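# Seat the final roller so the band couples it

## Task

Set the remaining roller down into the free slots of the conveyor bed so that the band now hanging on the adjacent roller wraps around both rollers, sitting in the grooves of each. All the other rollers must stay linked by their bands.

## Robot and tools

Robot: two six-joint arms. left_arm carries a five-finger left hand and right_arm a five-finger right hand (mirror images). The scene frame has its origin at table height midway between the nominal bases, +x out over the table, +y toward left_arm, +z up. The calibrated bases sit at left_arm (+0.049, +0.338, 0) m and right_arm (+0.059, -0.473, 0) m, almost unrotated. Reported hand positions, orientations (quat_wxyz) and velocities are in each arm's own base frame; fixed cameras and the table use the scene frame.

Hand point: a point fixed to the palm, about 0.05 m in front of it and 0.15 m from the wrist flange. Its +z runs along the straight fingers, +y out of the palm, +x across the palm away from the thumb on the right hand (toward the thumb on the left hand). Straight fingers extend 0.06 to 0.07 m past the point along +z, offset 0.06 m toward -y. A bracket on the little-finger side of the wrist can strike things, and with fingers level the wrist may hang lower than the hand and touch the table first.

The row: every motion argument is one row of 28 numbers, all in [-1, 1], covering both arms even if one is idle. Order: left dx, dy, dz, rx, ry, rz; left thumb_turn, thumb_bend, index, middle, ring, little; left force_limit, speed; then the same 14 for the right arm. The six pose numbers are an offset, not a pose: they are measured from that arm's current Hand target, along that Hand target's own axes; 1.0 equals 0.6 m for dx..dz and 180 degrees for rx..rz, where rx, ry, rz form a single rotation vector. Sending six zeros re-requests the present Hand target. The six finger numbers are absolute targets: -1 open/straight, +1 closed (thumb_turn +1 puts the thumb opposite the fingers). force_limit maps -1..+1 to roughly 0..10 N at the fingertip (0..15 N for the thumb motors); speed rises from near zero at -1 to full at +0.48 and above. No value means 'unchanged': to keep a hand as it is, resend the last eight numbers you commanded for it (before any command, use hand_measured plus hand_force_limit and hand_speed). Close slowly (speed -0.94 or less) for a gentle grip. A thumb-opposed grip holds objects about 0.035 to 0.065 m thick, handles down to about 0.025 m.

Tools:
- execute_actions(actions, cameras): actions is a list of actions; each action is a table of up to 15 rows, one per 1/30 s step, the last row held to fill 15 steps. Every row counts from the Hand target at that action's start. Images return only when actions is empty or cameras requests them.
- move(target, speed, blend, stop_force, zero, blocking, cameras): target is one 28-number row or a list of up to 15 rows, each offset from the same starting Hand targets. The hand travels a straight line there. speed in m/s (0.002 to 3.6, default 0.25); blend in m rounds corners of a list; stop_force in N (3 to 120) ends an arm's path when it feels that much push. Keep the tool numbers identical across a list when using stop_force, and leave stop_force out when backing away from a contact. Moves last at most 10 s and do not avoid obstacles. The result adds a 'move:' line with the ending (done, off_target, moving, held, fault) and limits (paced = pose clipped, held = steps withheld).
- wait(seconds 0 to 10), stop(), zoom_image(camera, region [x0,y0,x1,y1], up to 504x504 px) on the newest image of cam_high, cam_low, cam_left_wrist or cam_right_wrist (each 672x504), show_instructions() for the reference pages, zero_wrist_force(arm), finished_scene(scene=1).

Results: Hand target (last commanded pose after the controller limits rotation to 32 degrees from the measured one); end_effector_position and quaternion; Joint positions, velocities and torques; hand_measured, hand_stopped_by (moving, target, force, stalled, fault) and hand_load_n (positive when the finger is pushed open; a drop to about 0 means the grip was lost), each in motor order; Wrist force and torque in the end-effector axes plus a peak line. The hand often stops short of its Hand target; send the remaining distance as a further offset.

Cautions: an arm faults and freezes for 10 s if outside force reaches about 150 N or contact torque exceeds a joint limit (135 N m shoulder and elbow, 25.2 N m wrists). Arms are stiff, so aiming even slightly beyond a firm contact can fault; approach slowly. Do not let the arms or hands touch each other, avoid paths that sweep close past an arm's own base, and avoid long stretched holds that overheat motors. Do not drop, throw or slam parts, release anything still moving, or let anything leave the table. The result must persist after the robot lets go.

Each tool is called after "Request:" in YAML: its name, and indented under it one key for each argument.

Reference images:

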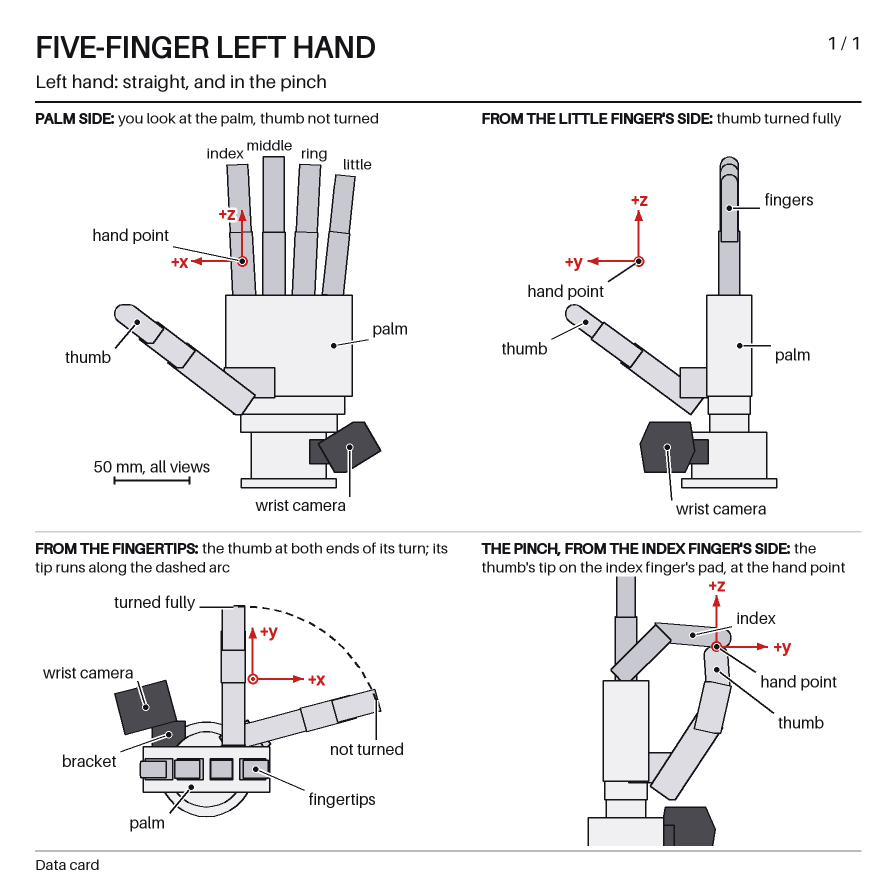

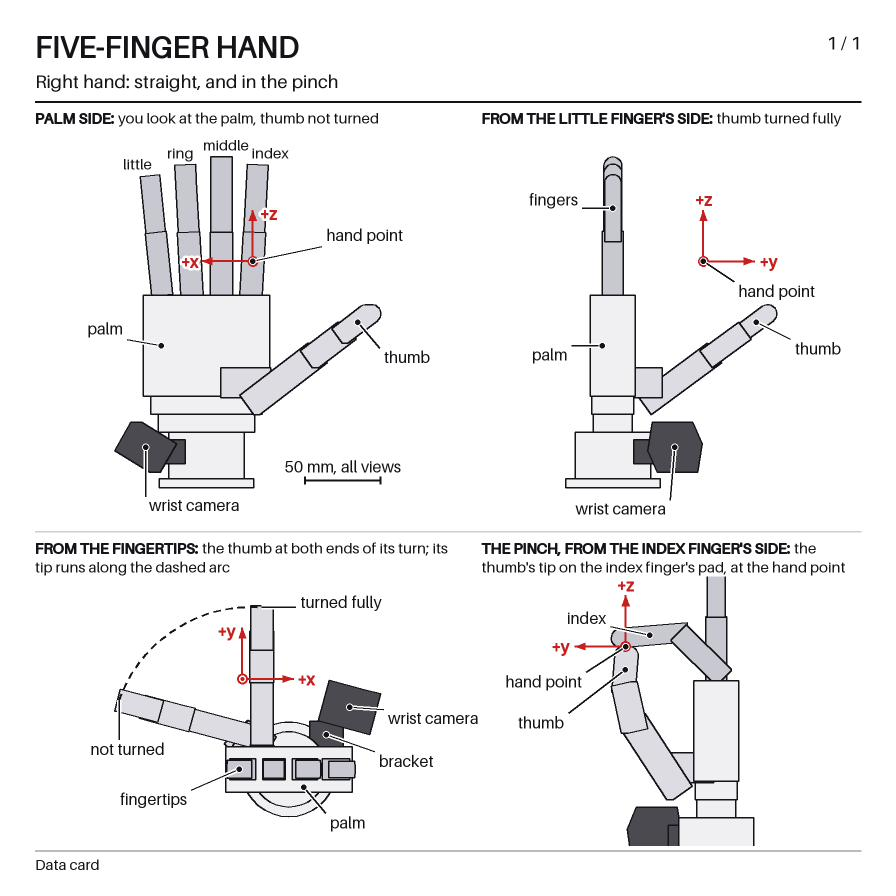

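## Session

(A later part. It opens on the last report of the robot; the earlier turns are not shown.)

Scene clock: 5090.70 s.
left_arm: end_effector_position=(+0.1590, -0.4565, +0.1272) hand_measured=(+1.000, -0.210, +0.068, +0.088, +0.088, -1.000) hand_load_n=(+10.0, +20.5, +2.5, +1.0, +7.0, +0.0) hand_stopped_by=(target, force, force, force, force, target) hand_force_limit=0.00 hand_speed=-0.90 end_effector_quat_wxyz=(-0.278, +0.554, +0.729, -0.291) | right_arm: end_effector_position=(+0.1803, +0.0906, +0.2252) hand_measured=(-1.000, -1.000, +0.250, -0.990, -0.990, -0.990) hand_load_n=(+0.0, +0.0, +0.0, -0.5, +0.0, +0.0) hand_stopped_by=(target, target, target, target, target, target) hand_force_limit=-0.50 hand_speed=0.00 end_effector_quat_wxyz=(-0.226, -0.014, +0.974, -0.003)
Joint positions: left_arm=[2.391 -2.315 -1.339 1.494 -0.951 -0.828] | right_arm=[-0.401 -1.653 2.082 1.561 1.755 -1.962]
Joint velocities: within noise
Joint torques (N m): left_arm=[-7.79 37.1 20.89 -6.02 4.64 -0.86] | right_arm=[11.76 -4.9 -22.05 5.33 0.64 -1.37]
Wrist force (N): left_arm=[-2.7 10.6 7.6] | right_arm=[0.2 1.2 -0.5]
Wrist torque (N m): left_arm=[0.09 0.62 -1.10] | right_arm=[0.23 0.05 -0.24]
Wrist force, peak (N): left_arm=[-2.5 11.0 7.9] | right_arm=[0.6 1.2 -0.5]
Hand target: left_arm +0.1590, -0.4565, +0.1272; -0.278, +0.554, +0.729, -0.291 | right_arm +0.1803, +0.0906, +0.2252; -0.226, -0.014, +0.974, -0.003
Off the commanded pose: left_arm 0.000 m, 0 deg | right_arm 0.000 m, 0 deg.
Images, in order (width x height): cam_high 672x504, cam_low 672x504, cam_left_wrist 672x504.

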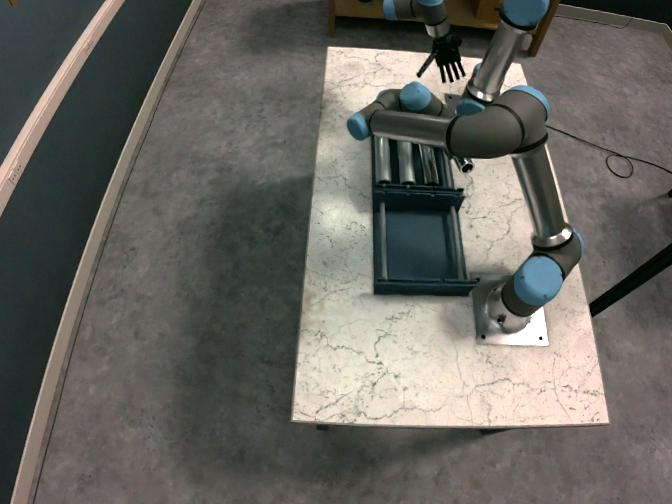

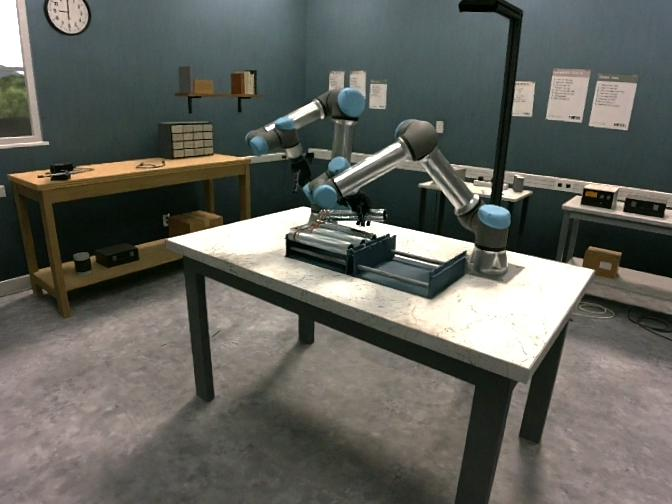

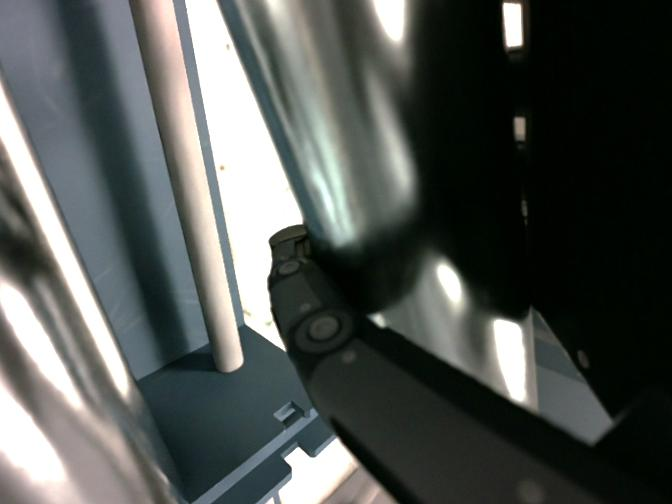

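Request:
zoom_image:
  camera: "cam_left_wrist"
  region: [100, 200, 560, 504]

Request:
zoom_image:
  camera: "cam_high"
  region: [340, 90, 500, 210]

Request:
zoom_image:
  camera: "cam_low"
  region: [270, 150, 470, 300]

Scaled by 1.096 from the camera's 672x504 image, which has a finer 960x720 frame.

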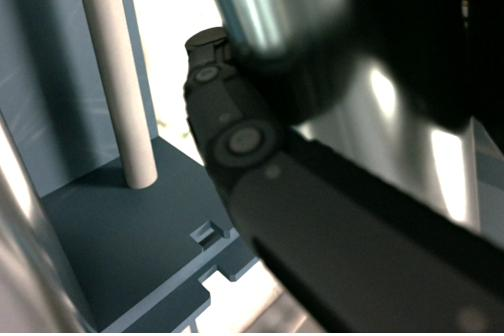

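Scaled by 3.150 from the camera's 672x504 image, which has a finer 960x720 frame.

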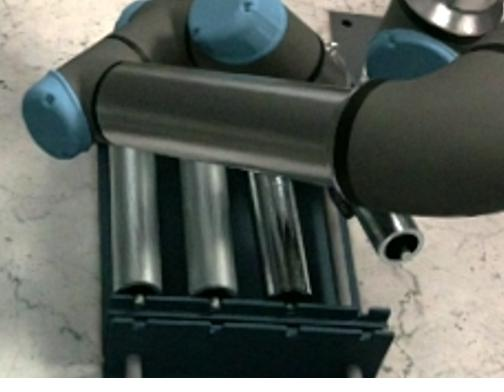

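Scaled by 2.520 from the camera's 672x504 image, which has a finer 960x720 frame.

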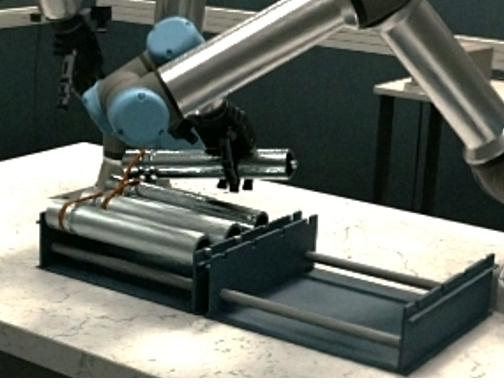

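Request:
move:
  target: [-0.0007,0.0268,0.0034,-0.00775,0.0177,0.0351,1,0.35,0.5,0.5,0.5,-1,0.0,-0.9, 0,0,0,0,0,0,-1,-1,0.25,-0.99,-0.99,-0.99,-0.5,0.0]
  speed: 0.03
  cameras: ["cam_right_wrist"]

Scene clock: 5118.33 s.
left_arm: end_effector_position=(+0.1681, -0.4536, +0.1140) hand_measured=(+1.000, -0.210, +0.068, +0.088, +0.088, -1.000) hand_load_n=(+13.0, +21.0, +3.0, +0.5, +5.0, +0.0) hand_stopped_by=(target, force, force, force, force, target) hand_force_limit=0.00 hand_speed=-0.90 end_effector_quat_wxyz=(-0.275, +0.605, +0.693, -0.281) | right_arm: end_effector_position=(+0.1803, +0.0906, +0.2252) hand_measured=(-1.000, -1.000, +0.250, -0.990, -0.990, -0.990) hand_load_n=(+0.0, +0.0, +0.0, +0.0, +0.0, +0.0) hand_stopped_by=(target, target, target, target, target, target) hand_force_limit=-0.50 hand_speed=0.00 end_effector_quat_wxyz=(-0.226, -0.014, +0.974, -0.003)
Joint positions: left_arm=[2.385 -2.339 -1.327 1.484 -1.005 -0.709] | right_arm=[-0.401 -1.653 2.082 1.561 1.755 -1.962]
Joint torques (N m): left_arm=[-9.43 46.14 17.68 -6.13 2.46 -1.23] | right_arm=[11.97 -4.7 -21.63 5.34 0.64 0.94]
Wrist force (N): left_arm=[-2.2 13.8 6.5] | right_arm=[0.1 1.0 0.0]
Wrist torque (N m): left_arm=[0.30 0.42 -1.50] | right_arm=[0.16 0.05 -0.26]
Wrist force, peak (N): left_arm=[-2.0 14.2 6.5] | right_arm=[0.5 1.4 -0.3]
Hand target: left_arm +0.1680, -0.4536, +0.1140; -0.275, +0.604, +0.693, -0.281 | right_arm +0.1803, +0.0906, +0.2252; -0.226, -0.014, +0.974, -0.003
Off the commanded pose: left_arm 0.000 m, 0 deg | right_arm 0.000 m, 0 deg.
move: done
Images, in order (width x height): cam_right_wrist 672x504.

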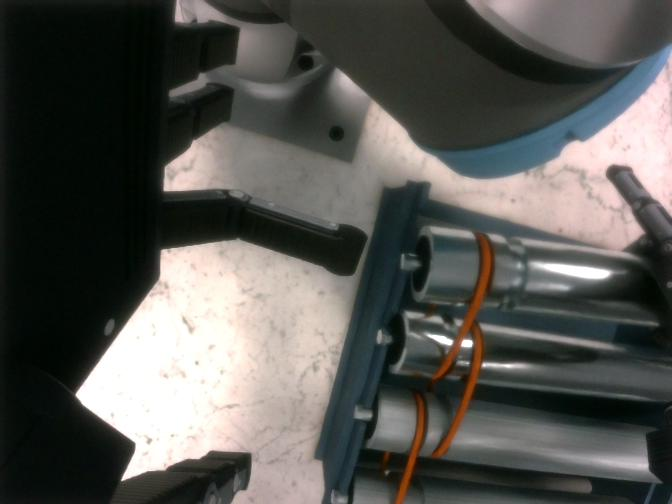

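Request:
zoom_image:
  camera: "cam_right_wrist"
  region: [350, 190, 550, 390]

Scaled by 2.520 from the camera's 672x504 image, which has a finer 960x720 frame.

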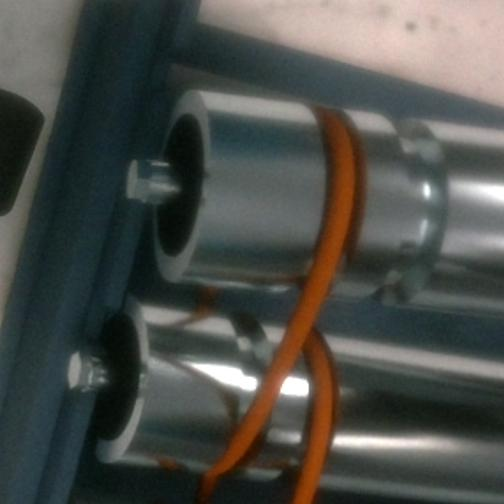

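Request:
zoom_image:
  camera: "cam_right_wrist"
  region: [370, 210, 470, 310]

Request:
zoom_image:
  camera: "cam_right_wrist"
  region: [350, 290, 490, 430]

Scaled by 5.040 from the camera's 672x504 image, which has a finer 960x720 frame.

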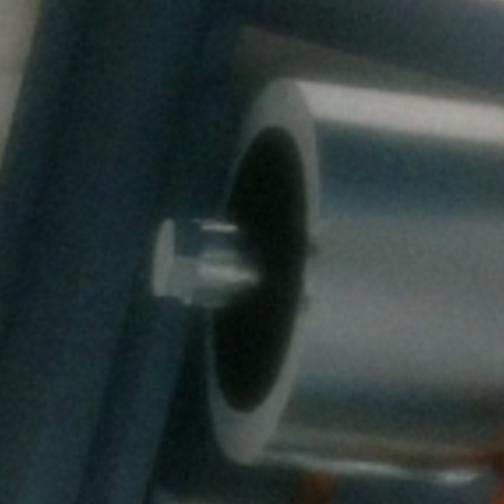

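Scaled by 3.600 from the camera's 672x504 image, which has a finer 960x720 frame.

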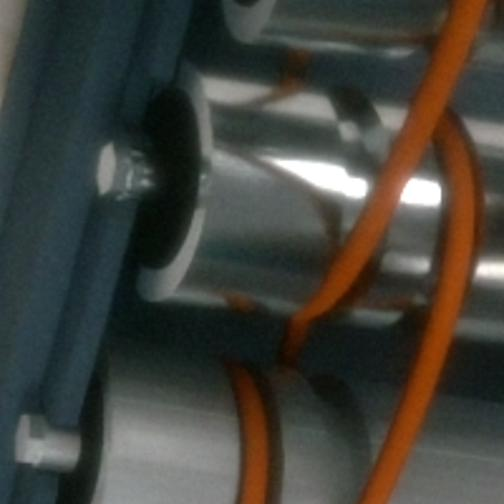

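Request:
move:
  target: [0.0059,0.02265,0.0298,0,0,0,1,0.35,0.5,0.5,0.5,-1,0.0,-0.9, 0,0,0,0,0,0,-1,-1,0.25,-0.99,-0.99,-0.99,-0.5,0.0]
  speed: 0.03
  stop_force: 10
  cameras: ["cam_right_wrist"]

Scene clock: 5143.70 s.
left_arm: end_effector_position=(+0.1640, -0.4496, +0.0920) hand_measured=(+1.000, -0.210, +0.068, +0.088, +0.088, -1.000) hand_load_n=(+4.5, +17.5, +5.5, +0.0, +0.0, +0.0) hand_stopped_by=(target, force, force, force, force, target) hand_force_limit=0.00 hand_speed=-0.90 end_effector_quat_wxyz=(-0.275, +0.604, +0.693, -0.281) | right_arm: end_effector_position=(+0.1803, +0.0906, +0.2252) hand_measured=(-1.000, -1.000, +0.250, -0.990, -0.990, -0.990) hand_load_n=(+0.0, +0.0, +0.0, +0.0, +0.0, +0.0) hand_stopped_by=(target, target, target, target, target, target) hand_force_limit=-0.50 hand_speed=0.00 end_effector_quat_wxyz=(-0.226, -0.014, +0.974, -0.003)
Joint positions: left_arm=[2.386 -2.355 -1.363 1.535 -1.005 -0.71] | right_arm=[-0.401 -1.653 2.082 1.561 1.755 -1.962]
Joint torques (N m): left_arm=[9.94 57.65 18.8 -5.95 -2.03 -1.32] | right_arm=[9.84 -4.84 -21.66 5.2 0.72 1.25]
Wrist force (N): left_arm=[-4.4 6.5 3.9] | right_arm=[0.2 1.0 -0.3]
Wrist torque (N m): left_arm=[-0.01 -0.11 -0.38] | right_arm=[0.19 0.06 -0.25]
Wrist force, peak (N): left_arm=[-2.1 14.1 6.7] | right_arm=[0.3 1.3 -0.5]
Hand target: left_arm +0.1640, -0.4496, +0.0920; -0.275, +0.604, +0.693, -0.281 | right_arm +0.1803, +0.0906, +0.2252; -0.226, -0.014, +0.974, -0.003
Off the commanded pose: left_arm 0.000 m, 0 deg | right_arm 0.000 m, 0 deg.
move: done
Images, in order (width x height): cam_right_wrist 672x504.

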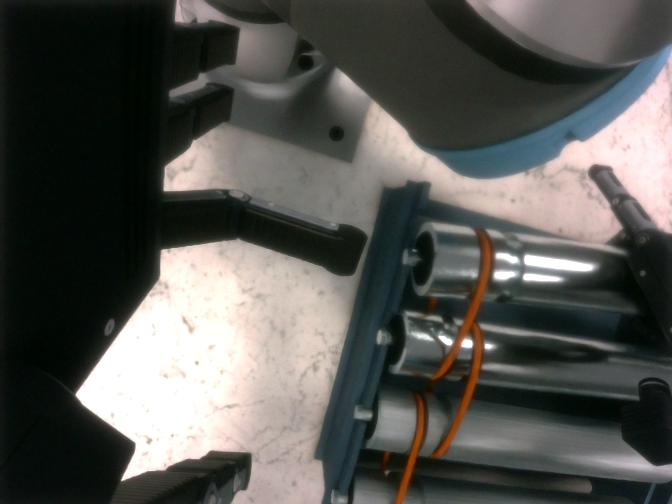

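Request:
zoom_image:
  camera: "cam_right_wrist"
  region: [350, 190, 550, 390]

Request:
zoom_image:
  camera: "cam_right_wrist"
  region: [350, 290, 490, 430]

Scaled by 2.520 from the camera's 672x504 image, which has a finer 960x720 frame.

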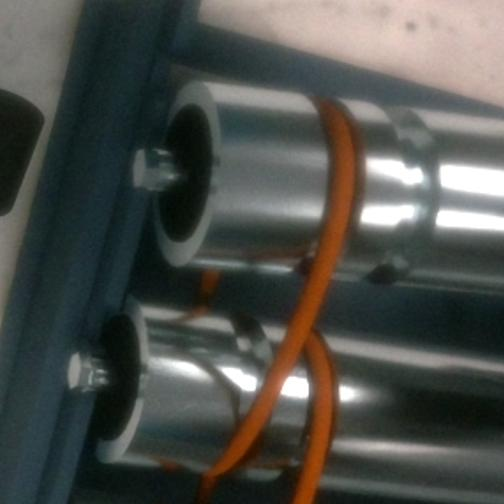

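Scaled by 3.600 from the camera's 672x504 image, which has a finer 960x720 frame.

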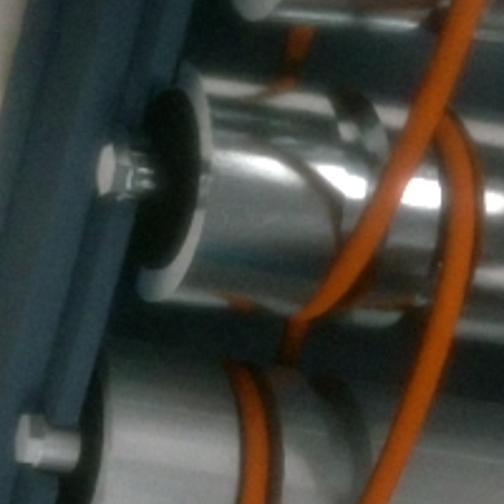

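Request:
wait:
  seconds: 0.1
  cameras: ["cam_left_wrist", "cam_high", "cam_low"]

Scene clock: 5149.40 s.
left_arm: end_effector_position=(+0.1640, -0.4496, +0.0920) hand_measured=(+1.000, -0.210, +0.068, +0.088, +0.088, -1.000) hand_load_n=(+4.0, +18.0, +5.5, +0.0, +0.0, +0.0) hand_stopped_by=(target, force, force, force, force, target) hand_force_limit=0.00 hand_speed=-0.90 end_effector_quat_wxyz=(-0.275, +0.604, +0.693, -0.281) | right_arm: end_effector_position=(+0.1803, +0.0906, +0.2252) hand_measured=(-1.000, -1.000, +0.250, -0.990, -0.990, -0.990) hand_load_n=(+0.0, +0.0, +0.0, +0.0, +0.0, +0.0) hand_stopped_by=(target, target, target, target, target, target) hand_force_limit=-0.50 hand_speed=0.00 end_effector_quat_wxyz=(-0.226, -0.014, +0.974, -0.003)
Joint positions: left_arm=[2.386 -2.355 -1.363 1.535 -1.005 -0.71] | right_arm=[-0.401 -1.653 2.082 1.561 1.755 -1.962]
Joint torques (N m): left_arm=[9.04 57.12 18.45 -4.07 0.64 -1.32] | right_arm=[10.2 -6.25 -21.74 5.26 0.52 1.4]
Wrist force (N): left_arm=[-4.2 6.5 3.6] | right_arm=[0.3 0.8 -0.3]
Wrist torque (N m): left_arm=[0.01 -0.15 -0.38] | right_arm=[0.16 0.03 -0.24]
Wrist force, peak (N): left_arm=[-4.5 6.9 3.5] | right_arm=[0.4 1.5 -0.4]
Hand target: left_arm +0.1640, -0.4496, +0.0920; -0.275, +0.604, +0.693, -0.281 | right_arm +0.1803, +0.0906, +0.2252; -0.226, -0.014, +0.974, -0.003
Off the commanded pose: left_arm 0.000 m, 0 deg | right_arm 0.000 m, 0 deg.
wait: 0.10 s; at rest from the start
Images, in order (width x height): cam_high 672x504, cam_low 672x504, cam_left_wrist 672x504.

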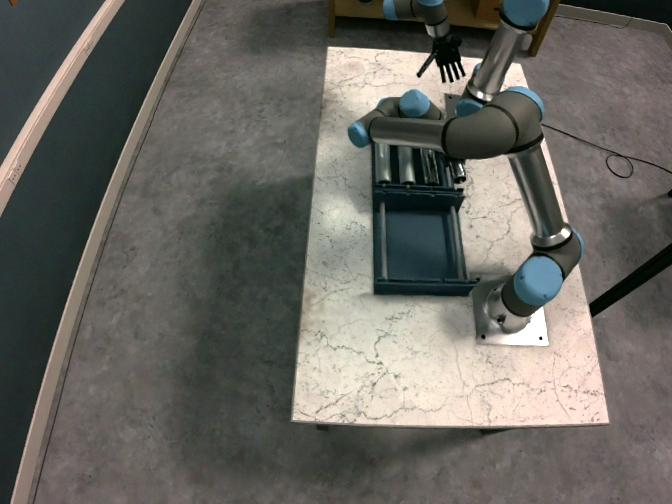

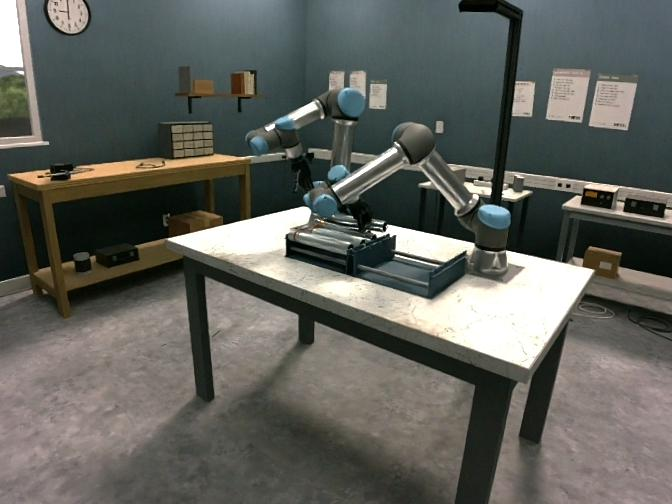

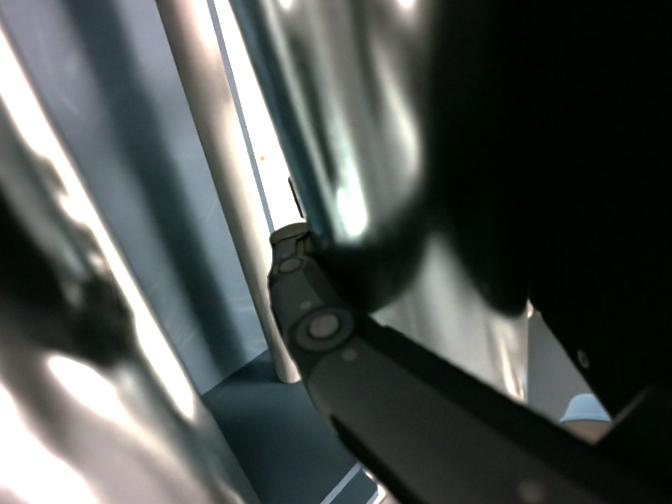

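Request:
zoom_image:
  camera: "cam_high"
  region: [350, 110, 500, 220]

Request:
zoom_image:
  camera: "cam_low"
  region: [280, 190, 420, 290]

Request:
zoom_image:
  camera: "cam_left_wrist"
  region: [220, 160, 600, 504]

Scaled by 3.360 from the camera's 672x504 image, which has a finer 960x720 frame.

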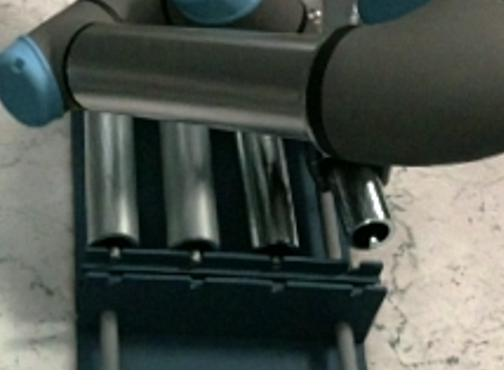

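Scaled by 3.600 from the camera's 672x504 image, which has a finer 960x720 frame.

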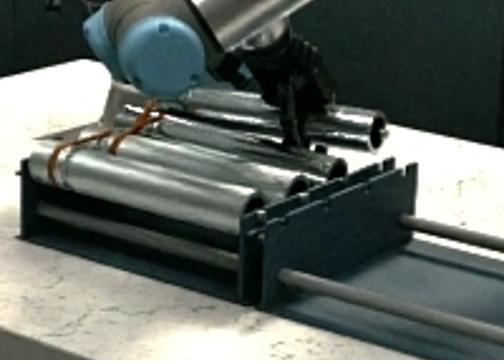

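Scaled by 1.326 from the camera's 672x504 image, which has a finer 960x720 frame.

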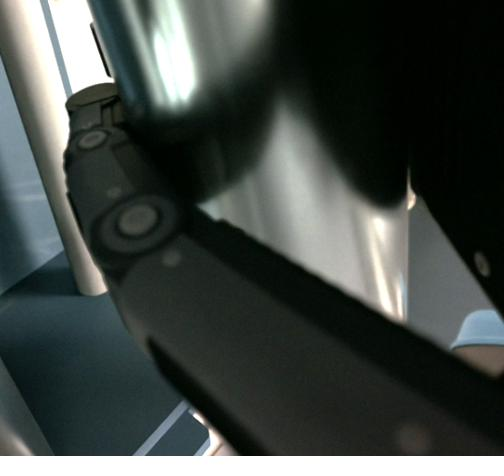

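Request:
move:
  target:
    - [0.0007,-0.01204,-0.01154,0,0,0,1,0.35,0.5,0.5,0.5,-1,0.0,-0.9, 0,0,0,0,0,0,-1,-1,0.25,-0.99,-0.99,-0.99,-0.5,0.0]
    - [0.0123,-0.01076,-0.0122,0,0,0,1,0.35,0.5,0.5,0.5,-1,0.0,-0.9, 0,0,0,0,0,0,-1,-1,0.25,-0.99,-0.99,-0.99,-0.5,0.0]
  speed: 0.03
  cameras: ["cam_right_wrist"]

Scene clock: 5163.57 s.
left_arm: end_effector_position=(+0.1642, -0.4426, +0.1021) hand_measured=(+1.000, -0.210, +0.068, +0.088, +0.088, -1.000) hand_load_n=(+10.0, +20.0, +4.0, +0.0, +3.5, +0.0) hand_stopped_by=(target, force, force, force, force, target) hand_force_limit=0.00 hand_speed=-0.90 end_effector_quat_wxyz=(-0.274, +0.605, +0.693, -0.281) | right_arm: end_effector_position=(+0.1803, +0.0906, +0.2252) hand_measured=(-1.000, -1.000, +0.250, -0.990, -0.990, -0.990) hand_load_n=(+0.0, +0.0, +0.0, +0.0, +0.0, +0.0) hand_stopped_by=(target, target, target, target, target, target) hand_force_limit=-0.50 hand_speed=0.00 end_effector_quat_wxyz=(-0.226, -0.014, +0.974, -0.003)
Joint positions: left_arm=[2.395 -2.329 -1.382 1.524 -1.011 -0.7] | right_arm=[-0.401 -1.653 2.082 1.561 1.755 -1.962]
Joint torques (N m): left_arm=[-10.75 37.36 18.88 -5.45 2.42 -1.25] | right_arm=[8.17 -4.83 -20.12 5.27 0.53 1.26]
Wrist force (N): left_arm=[-2.7 12.6 6.3] | right_arm=[0.1 0.8 -0.2]
Wrist torque (N m): left_arm=[0.26 0.43 -1.32] | right_arm=[0.15 0.06 -0.25]
Wrist force, peak (N): left_arm=[-2.7 12.8 6.7] | right_arm=[0.5 1.3 -0.3]
Hand target: left_arm +0.1640, -0.4426, +0.1020; -0.275, +0.604, +0.693, -0.281 | right_arm +0.1803, +0.0906, +0.2252; -0.226, -0.014, +0.974, -0.003
Off the commanded pose: left_arm 0.000 m, 0 deg | right_arm 0.000 m, 0 deg.
move: done
Images, in order (width x height): cam_right_wrist 672x504.

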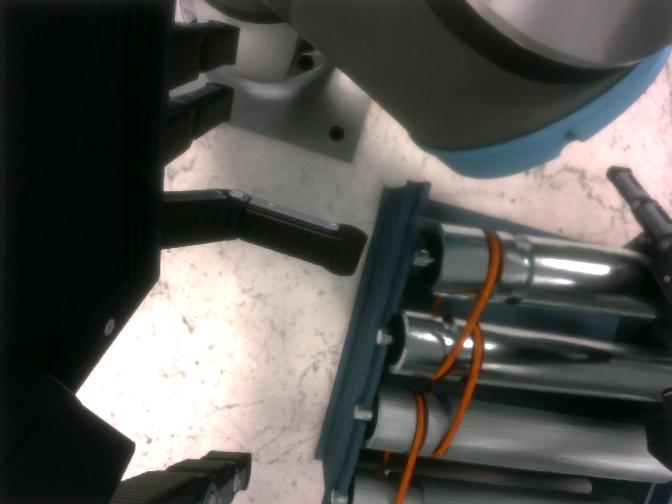

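Request:
zoom_image:
  camera: "cam_right_wrist"
  region: [350, 190, 550, 390]

Request:
zoom_image:
  camera: "cam_right_wrist"
  region: [380, 190, 470, 310]

Scaled by 2.520 from the camera's 672x504 image, which has a finer 960x720 frame.

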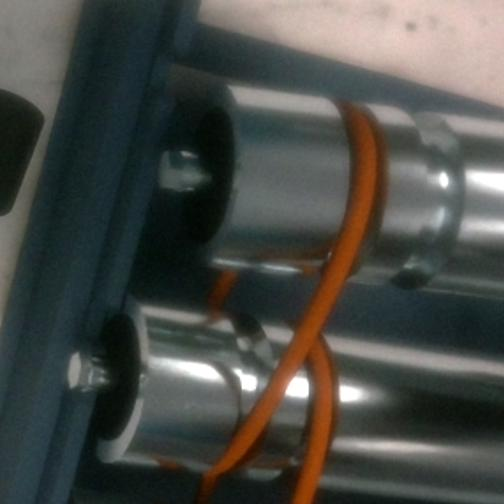

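Scaled by 4.200 from the camera's 672x504 image, which has a finer 960x720 frame.

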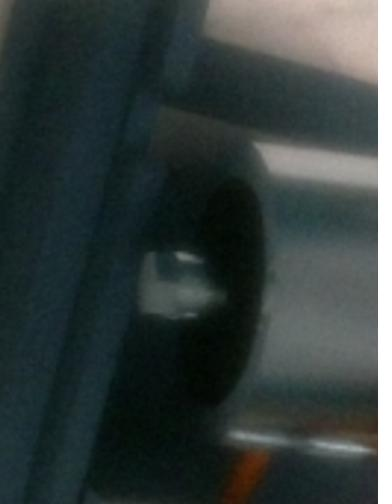

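Request:
move:
  target: [0,0,0,0,0,0,1,0.35,0.5,0.5,0.5,-1,0.0,-0.9, -0.0229,0.13,-0.0669,0,0,0,-1,-1,-0.99,-0.99,-0.99,-0.99,-0.5,0.0]
  speed: 0.1
  cameras: ["cam_right_wrist"]

Scene clock: 5175.93 s.
left_arm: end_effector_position=(+0.1640, -0.4426, +0.1020) hand_measured=(+1.000, -0.210, +0.068, +0.088, +0.088, -1.000) hand_load_n=(+10.0, +20.0, +4.5, +0.0, +3.5, +0.0) hand_stopped_by=(target, force, force, force, force, target) hand_force_limit=0.00 hand_speed=-0.90 end_effector_quat_wxyz=(-0.275, +0.604, +0.693, -0.281) | right_arm: end_effector_position=(+0.2079, +0.1694, +0.2553) hand_measured=(-1.000, -1.000, -0.990, -0.990, -0.990, -0.990) hand_load_n=(+0.0, +0.0, +0.0, +0.0, +0.0, +0.0) hand_stopped_by=(target, target, target, target, target, target) hand_force_limit=-0.50 hand_speed=0.00 end_effector_quat_wxyz=(-0.226, -0.014, +0.974, -0.003)
Joint positions: left_arm=[2.395 -2.329 -1.382 1.524 -1.01 -0.7] | right_arm=[-0.076 -1.559 1.917 1.666 1.616 -1.665]
Joint torques (N m): left_arm=[-10.65 37.03 19.54 -6.53 4.46 -1.38] | right_arm=[2.03 -22.32 -19.24 0.45 0.05 0.71]
Wrist force (N): left_arm=[-2.8 12.6 6.5] | right_arm=[0.3 0.9 -0.5]
Wrist torque (N m): left_arm=[0.24 0.44 -1.34] | right_arm=[0.17 0.05 -0.15]
Wrist force, peak (N): left_arm=[-2.5 12.8 6.5] | right_arm=[0.3 2.2 -0.6]
Hand target: left_arm +0.1640, -0.4426, +0.1020; -0.275, +0.604, +0.693, -0.281 | right_arm +0.2080, +0.1695, +0.2553; -0.226, -0.014, +0.974, -0.003
Off the commanded pose: left_arm 0.000 m, 0 deg | right_arm 0.000 m, 0 deg.
move: done
Images, in order (width x height): cam_right_wrist 672x504.

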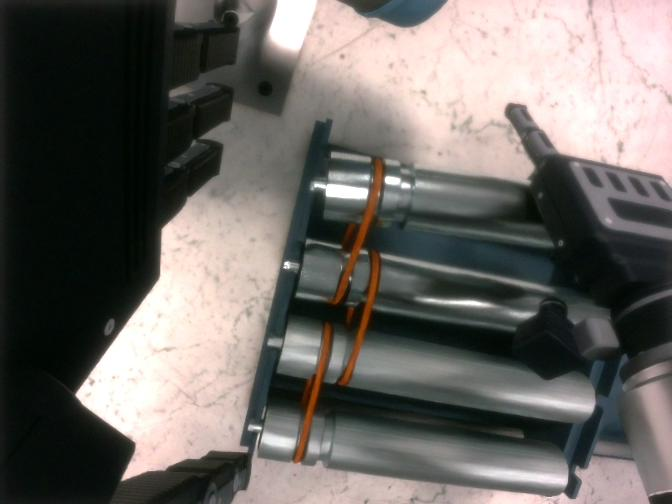

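Request:
zoom_image:
  camera: "cam_right_wrist"
  region: [250, 100, 430, 300]

Request:
zoom_image:
  camera: "cam_right_wrist"
  region: [230, 220, 430, 480]

Scaled by 2.520 from the camera's 672x504 image, which has a finer 960x720 frame.

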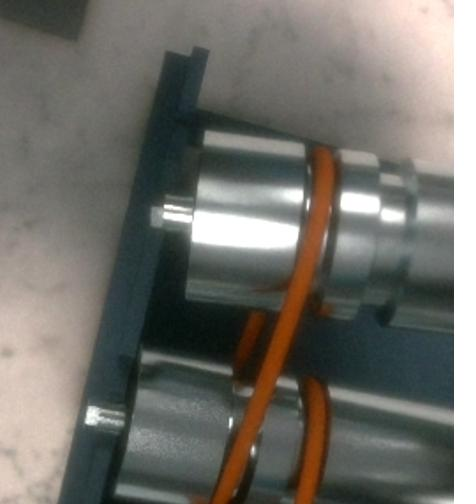

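Scaled by 1.938 from the camera's 672x504 image, which has a finer 960x720 frame.

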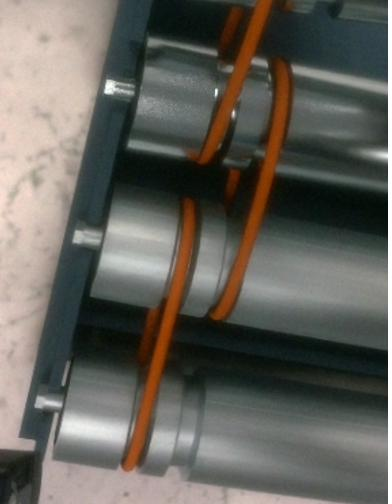

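Request:
zoom_image:
  camera: "cam_right_wrist"
  region: [400, 130, 660, 340]

Request:
zoom_image:
  camera: "cam_right_wrist"
  region: [300, 120, 560, 330]

Scaled by 1.938 from the camera's 672x504 image, which has a finer 960x720 frame.

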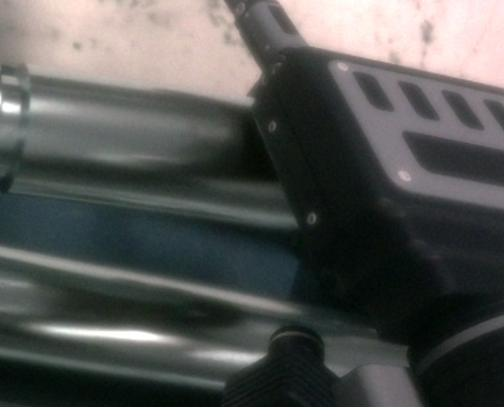

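Scaled by 1.938 from the camera's 672x504 image, which has a finer 960x720 frame.

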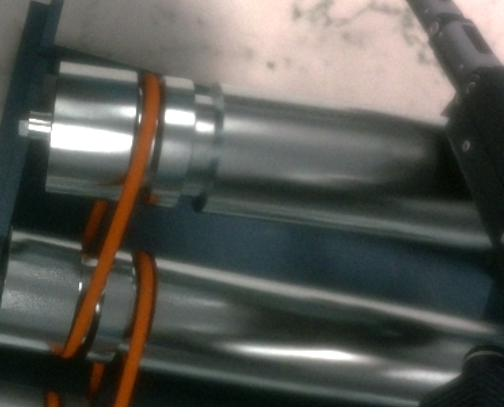

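Request:
zoom_image:
  camera: "cam_right_wrist"
  region: [310, 140, 440, 240]

Request:
zoom_image:
  camera: "cam_right_wrist"
  region: [430, 150, 560, 250]

Request:
zoom_image:
  camera: "cam_right_wrist"
  region: [290, 230, 420, 330]

Request:
zoom_image:
  camera: "cam_right_wrist"
  region: [430, 240, 560, 340]

Scaled by 3.877 from the camera's 672x504 image, which has a finer 960x720 frame.

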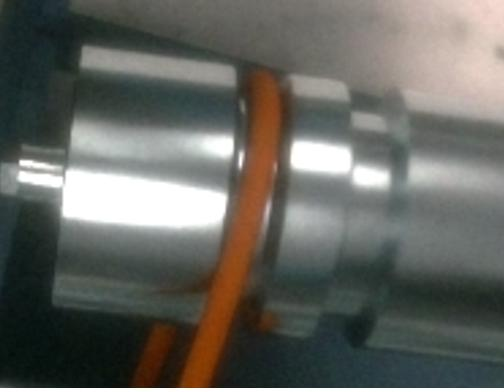

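Scaled by 3.877 from the camera's 672x504 image, which has a finer 960x720 frame.

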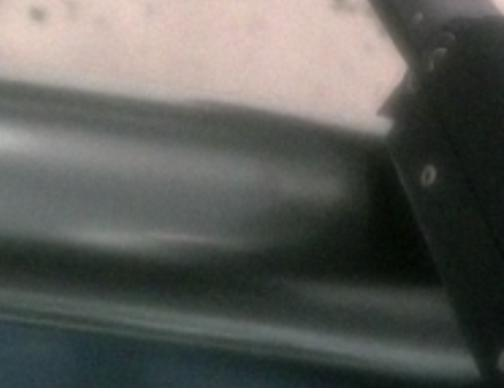

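Scaled by 3.877 from the camera's 672x504 image, which has a finer 960x720 frame.

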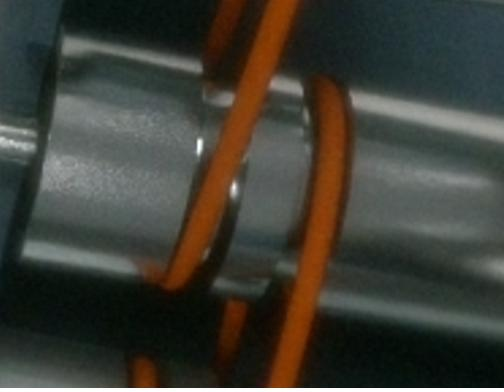

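Scaled by 3.877 from the camera's 672x504 image, which has a finer 960x720 frame.

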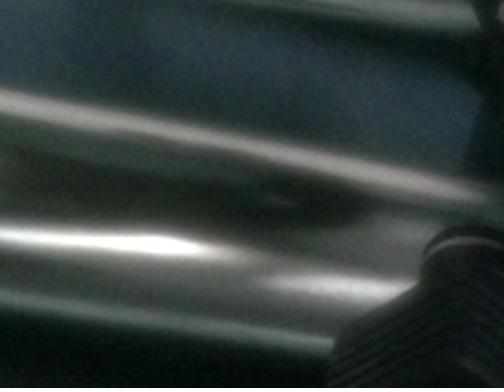

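Request:
zoom_image:
  camera: "cam_right_wrist"
  region: [285, 160, 345, 220]

Request:
zoom_image:
  camera: "cam_right_wrist"
  region: [265, 240, 325, 300]

Scaled by 8.400 from the camera's 672x504 image, which has a finer 960x720 frame.

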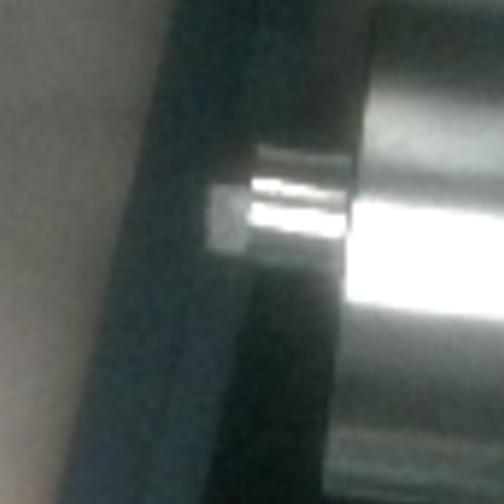

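Scaled by 8.400 from the camera's 672x504 image, which has a finer 960x720 frame.

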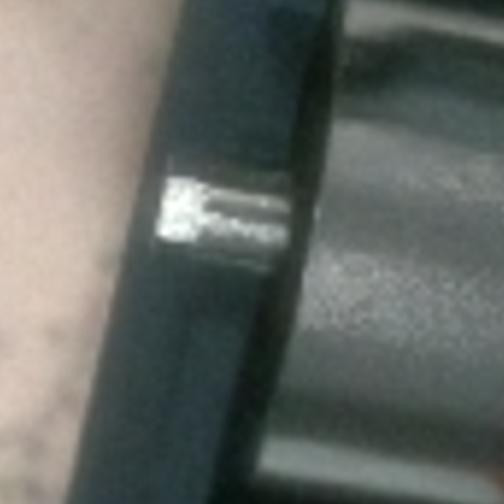

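Request:
move:
  target: [-0.01364,0.00081,-0.00165,0,0,0,1,0.35,0.5,0.5,0.5,-1,0.0,-0.9, 0,0,0,0,0,0,-1,-1,-0.99,-0.99,-0.99,-0.99,-0.5,0.0]
  speed: 0.03
  cameras: ["cam_right_wrist"]

Scene clock: 5218.70 s.
left_arm: end_effector_position=(+0.1660, -0.4506, +0.1020) hand_measured=(+1.000, -0.210, +0.068, +0.088, +0.088, -1.000) hand_load_n=(+16.5, +19.0, +3.5, +0.0, +4.0, +0.0) hand_stopped_by=(target, force, force, force, force, target) hand_force_limit=0.00 hand_speed=-0.90 end_effector_quat_wxyz=(-0.275, +0.604, +0.693, -0.281) end_effector_velocity=(-0.002, +0.001, +0.000) end_effector_angular_velocity=(+0.002, +0.003, -0.001) | right_arm: end_effector_position=(+0.2080, +0.1695, +0.2553) hand_measured=(-1.000, -1.000, -0.990, -0.990, -0.990, -0.990) hand_load_n=(+0.0, +0.0, +0.0, +0.0, +0.0, +0.0) hand_stopped_by=(target, target, target, target, target, target) hand_force_limit=-0.50 hand_speed=0.00 end_effector_quat_wxyz=(-0.226, -0.014, +0.974, -0.003)
Joint positions: left_arm=[2.387 -2.346 -1.349 1.512 -1.006 -0.709] | right_arm=[-0.075 -1.559 1.917 1.666 1.616 -1.665]
Joint velocities: left_arm=[-0.001 0.001 -0.005 0 0.001 0] | right_arm=[within noise]
Joint torques (N m): left_arm=[0.1 58.42 11.17 0.95 7.74 1.63] | right_arm=[9.29 -25.33 -23.44 0.36 -0.89 1.38]
Wrist force (N): left_arm=[17.4 9.2 4.3] | right_arm=[0.3 1.1 -0.6]
Wrist torque (N m): left_arm=[0.14 0.02 -0.51] | right_arm=[0.22 0.05 -0.14]
Wrist force, peak (N): left_arm=[20.4 8.4 4.1] | right_arm=[0.1 1.5 -0.3]
Hand target: left_arm +0.1660, -0.4506, +0.1020; -0.275, +0.604, +0.693, -0.281 | right_arm +0.2080, +0.1695, +0.2553; -0.226, -0.014, +0.974, -0.003
Off the commanded pose: left_arm 0.000 m, 0 deg | right_arm 0.000 m, 0 deg.
move: done
Images, in order (width x height): cam_right_wrist 672x504.

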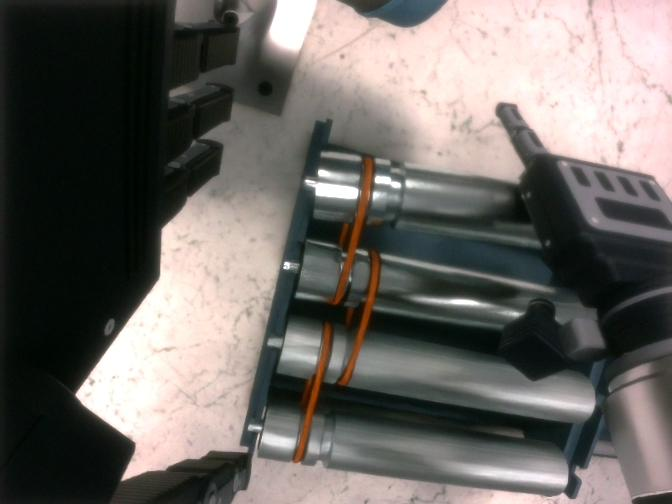

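Request:
move:
  target: [0.0058,0.00064,-0.00033,0,0,0,1,0.35,0.5,0.5,0.5,-1,0.0,-0.9, 0,0,0,0,0,0,-1,-1,-0.99,-0.99,-0.99,-0.99,-0.5,0.0]
  speed: 0.03
  cameras: ["cam_right_wrist"]

Request:
zoom_image:
  camera: "cam_right_wrist"
  region: [285, 140, 385, 240]

Scene clock: 5222.07 s.
left_arm: end_effector_position=(+0.1660, -0.4471, +0.1021) hand_measured=(+1.000, -0.210, +0.068, +0.088, +0.088, -1.000) hand_load_n=(+12.5, +19.0, +3.0, +0.5, +6.0, +0.0) hand_stopped_by=(target, force, force, force, force, target) hand_force_limit=0.00 hand_speed=-0.90 end_effector_quat_wxyz=(-0.275, +0.604, +0.693, -0.281) | right_arm: end_effector_position=(+0.2080, +0.1695, +0.2553) hand_measured=(-1.000, -1.000, -0.990, -0.990, -0.990, -0.990) hand_load_n=(+0.0, +0.0, +0.0, +0.0, +0.0, +0.0) hand_stopped_by=(target, target, target, target, target, target) hand_force_limit=-0.50 hand_speed=0.00 end_effector_quat_wxyz=(-0.226, -0.014, +0.974, -0.003)
Joint positions: left_arm=[2.392 -2.339 -1.362 1.516 -1.008 -0.704] | right_arm=[-0.075 -1.559 1.917 1.666 1.616 -1.665]
Joint torques (N m): left_arm=[4.21 50.86 18.22 -2.01 -0.66 0.96] | right_arm=[8.13 -25.43 -22.6 0.07 -1.06 0.9]
Wrist force (N): left_arm=[-2.1 11.8 6.7] | right_arm=[0.0 1.2 -0.4]
Wrist torque (N m): left_arm=[0.17 0.41 -1.22] | right_arm=[0.22 0.09 -0.15]
Wrist force, peak (N): left_arm=[17.4 9.0 4.2] | right_arm=[0.3 1.4 -0.4]
Hand target: left_arm +0.1660, -0.4471, +0.1020; -0.275, +0.604, +0.693, -0.281 | right_arm +0.2080, +0.1695, +0.2553; -0.226, -0.014, +0.974, -0.003
Off the commanded pose: left_arm 0.000 m, 0 deg | right_arm 0.000 m, 0 deg.
move: done
Images, in order (width x height): cam_right_wrist 672x504.

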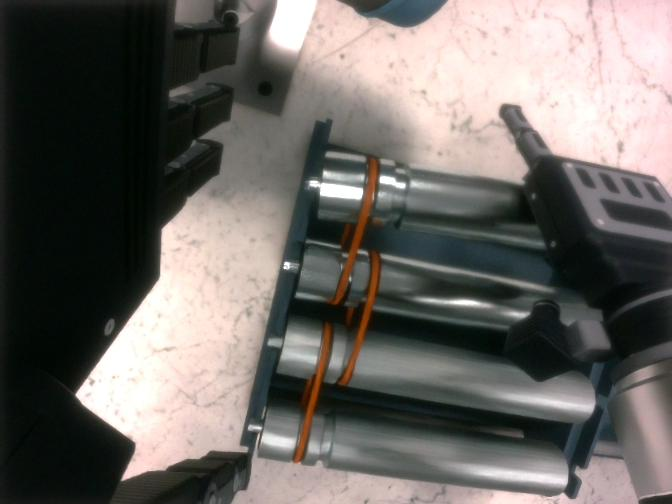

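Scaled by 5.040 from the camera's 672x504 image, which has a finer 960x720 frame.

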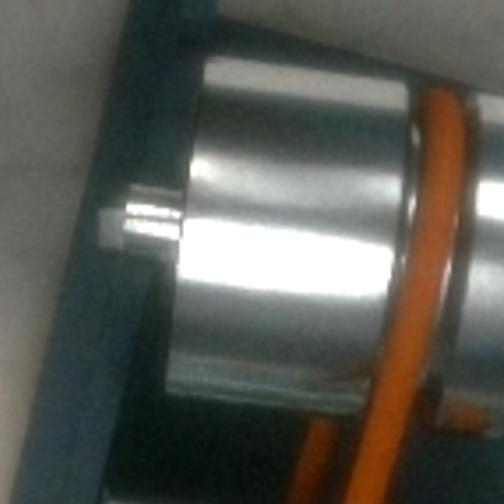

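Request:
execute_actions:
  actions: []

Scene clock: 5232.10 s.
left_arm: end_effector_position=(+0.1660, -0.4471, +0.1020) hand_measured=(+1.000, -0.210, +0.068, +0.088, +0.088, -1.000) hand_load_n=(+12.5, +19.5, +3.0, +0.5, +6.0, +0.0) hand_stopped_by=(target, force, force, force, force, target) hand_force_limit=0.00 hand_speed=-0.90 end_effector_quat_wxyz=(-0.275, +0.604, +0.693, -0.281) | right_arm: end_effector_position=(+0.2080, +0.1695, +0.2553) hand_measured=(-1.000, -1.000, -0.990, -0.990, -0.990, -0.990) hand_load_n=(+0.0, +0.0, +0.0, +0.0, +0.0, +0.0) hand_stopped_by=(target, target, target, target, target, target) hand_force_limit=-0.50 hand_speed=0.00 end_effector_quat_wxyz=(-0.226, -0.014, +0.974, -0.003)
Joint positions: left_arm=[2.391 -2.339 -1.362 1.516 -1.008 -0.704] | right_arm=[-0.075 -1.559 1.917 1.666 1.616 -1.665]
Joint velocities: within noise
Joint torques (N m): left_arm=[-7.57 36.68 20.68 -6.18 4.51 -0.68] | right_arm=[6.51 -24.82 -21.94 0.24 -0.76 0.14]
Wrist force (N): left_arm=[-2.4 11.7 6.7] | right_arm=[0.3 1.2 -0.2]
Wrist torque (N m): left_arm=[0.17 0.46 -1.23] | right_arm=[0.20 0.05 -0.14]
Wrist force, peak (N): left_arm=[-2.2 12.1 6.6] | right_arm=[0.1 1.6 -0.4]
Hand target: left_arm +0.1660, -0.4471, +0.1020; -0.275, +0.604, +0.693, -0.281 | right_arm +0.2080, +0.1695, +0.2553; -0.226, -0.014, +0.974, -0.003
Off the commanded pose: left_arm 0.000 m, 0 deg | right_arm 0.000 m, 0 deg.

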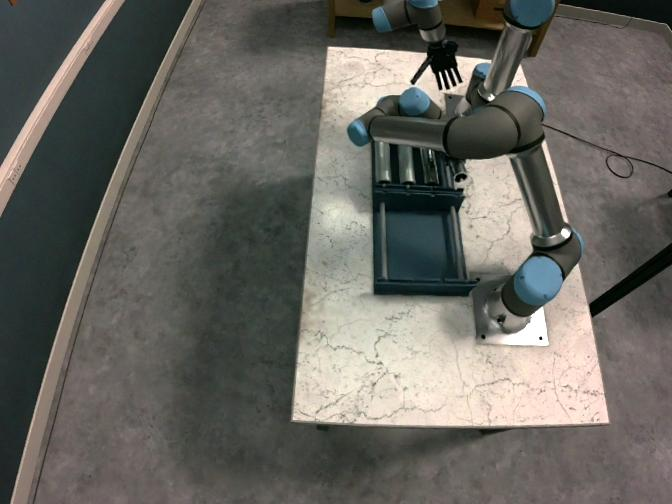

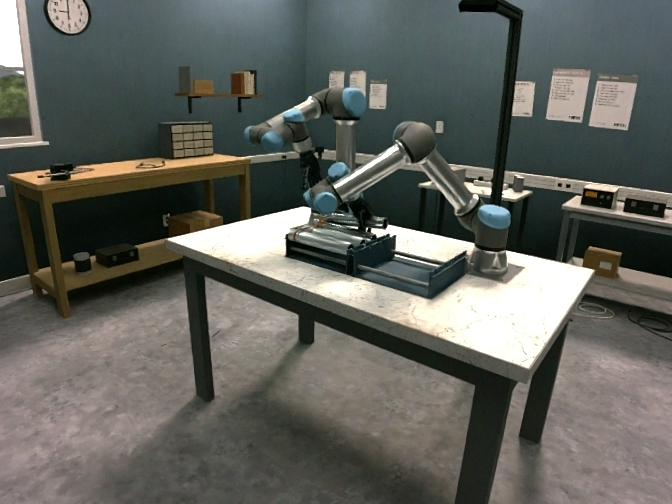

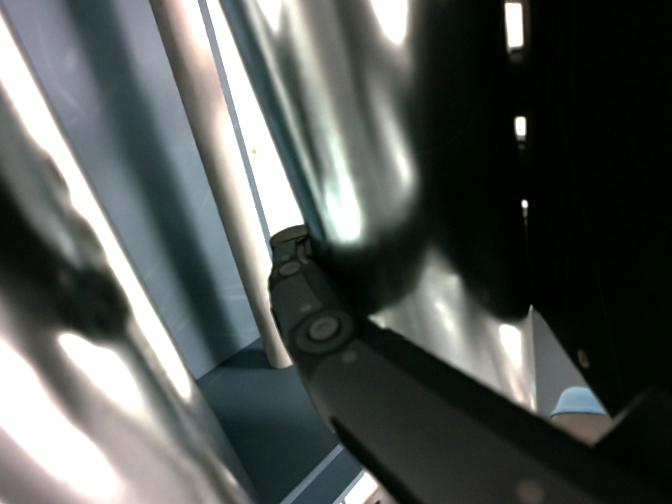

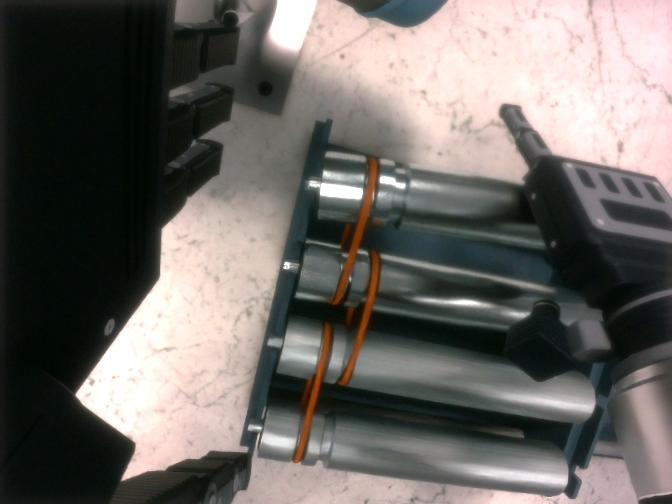

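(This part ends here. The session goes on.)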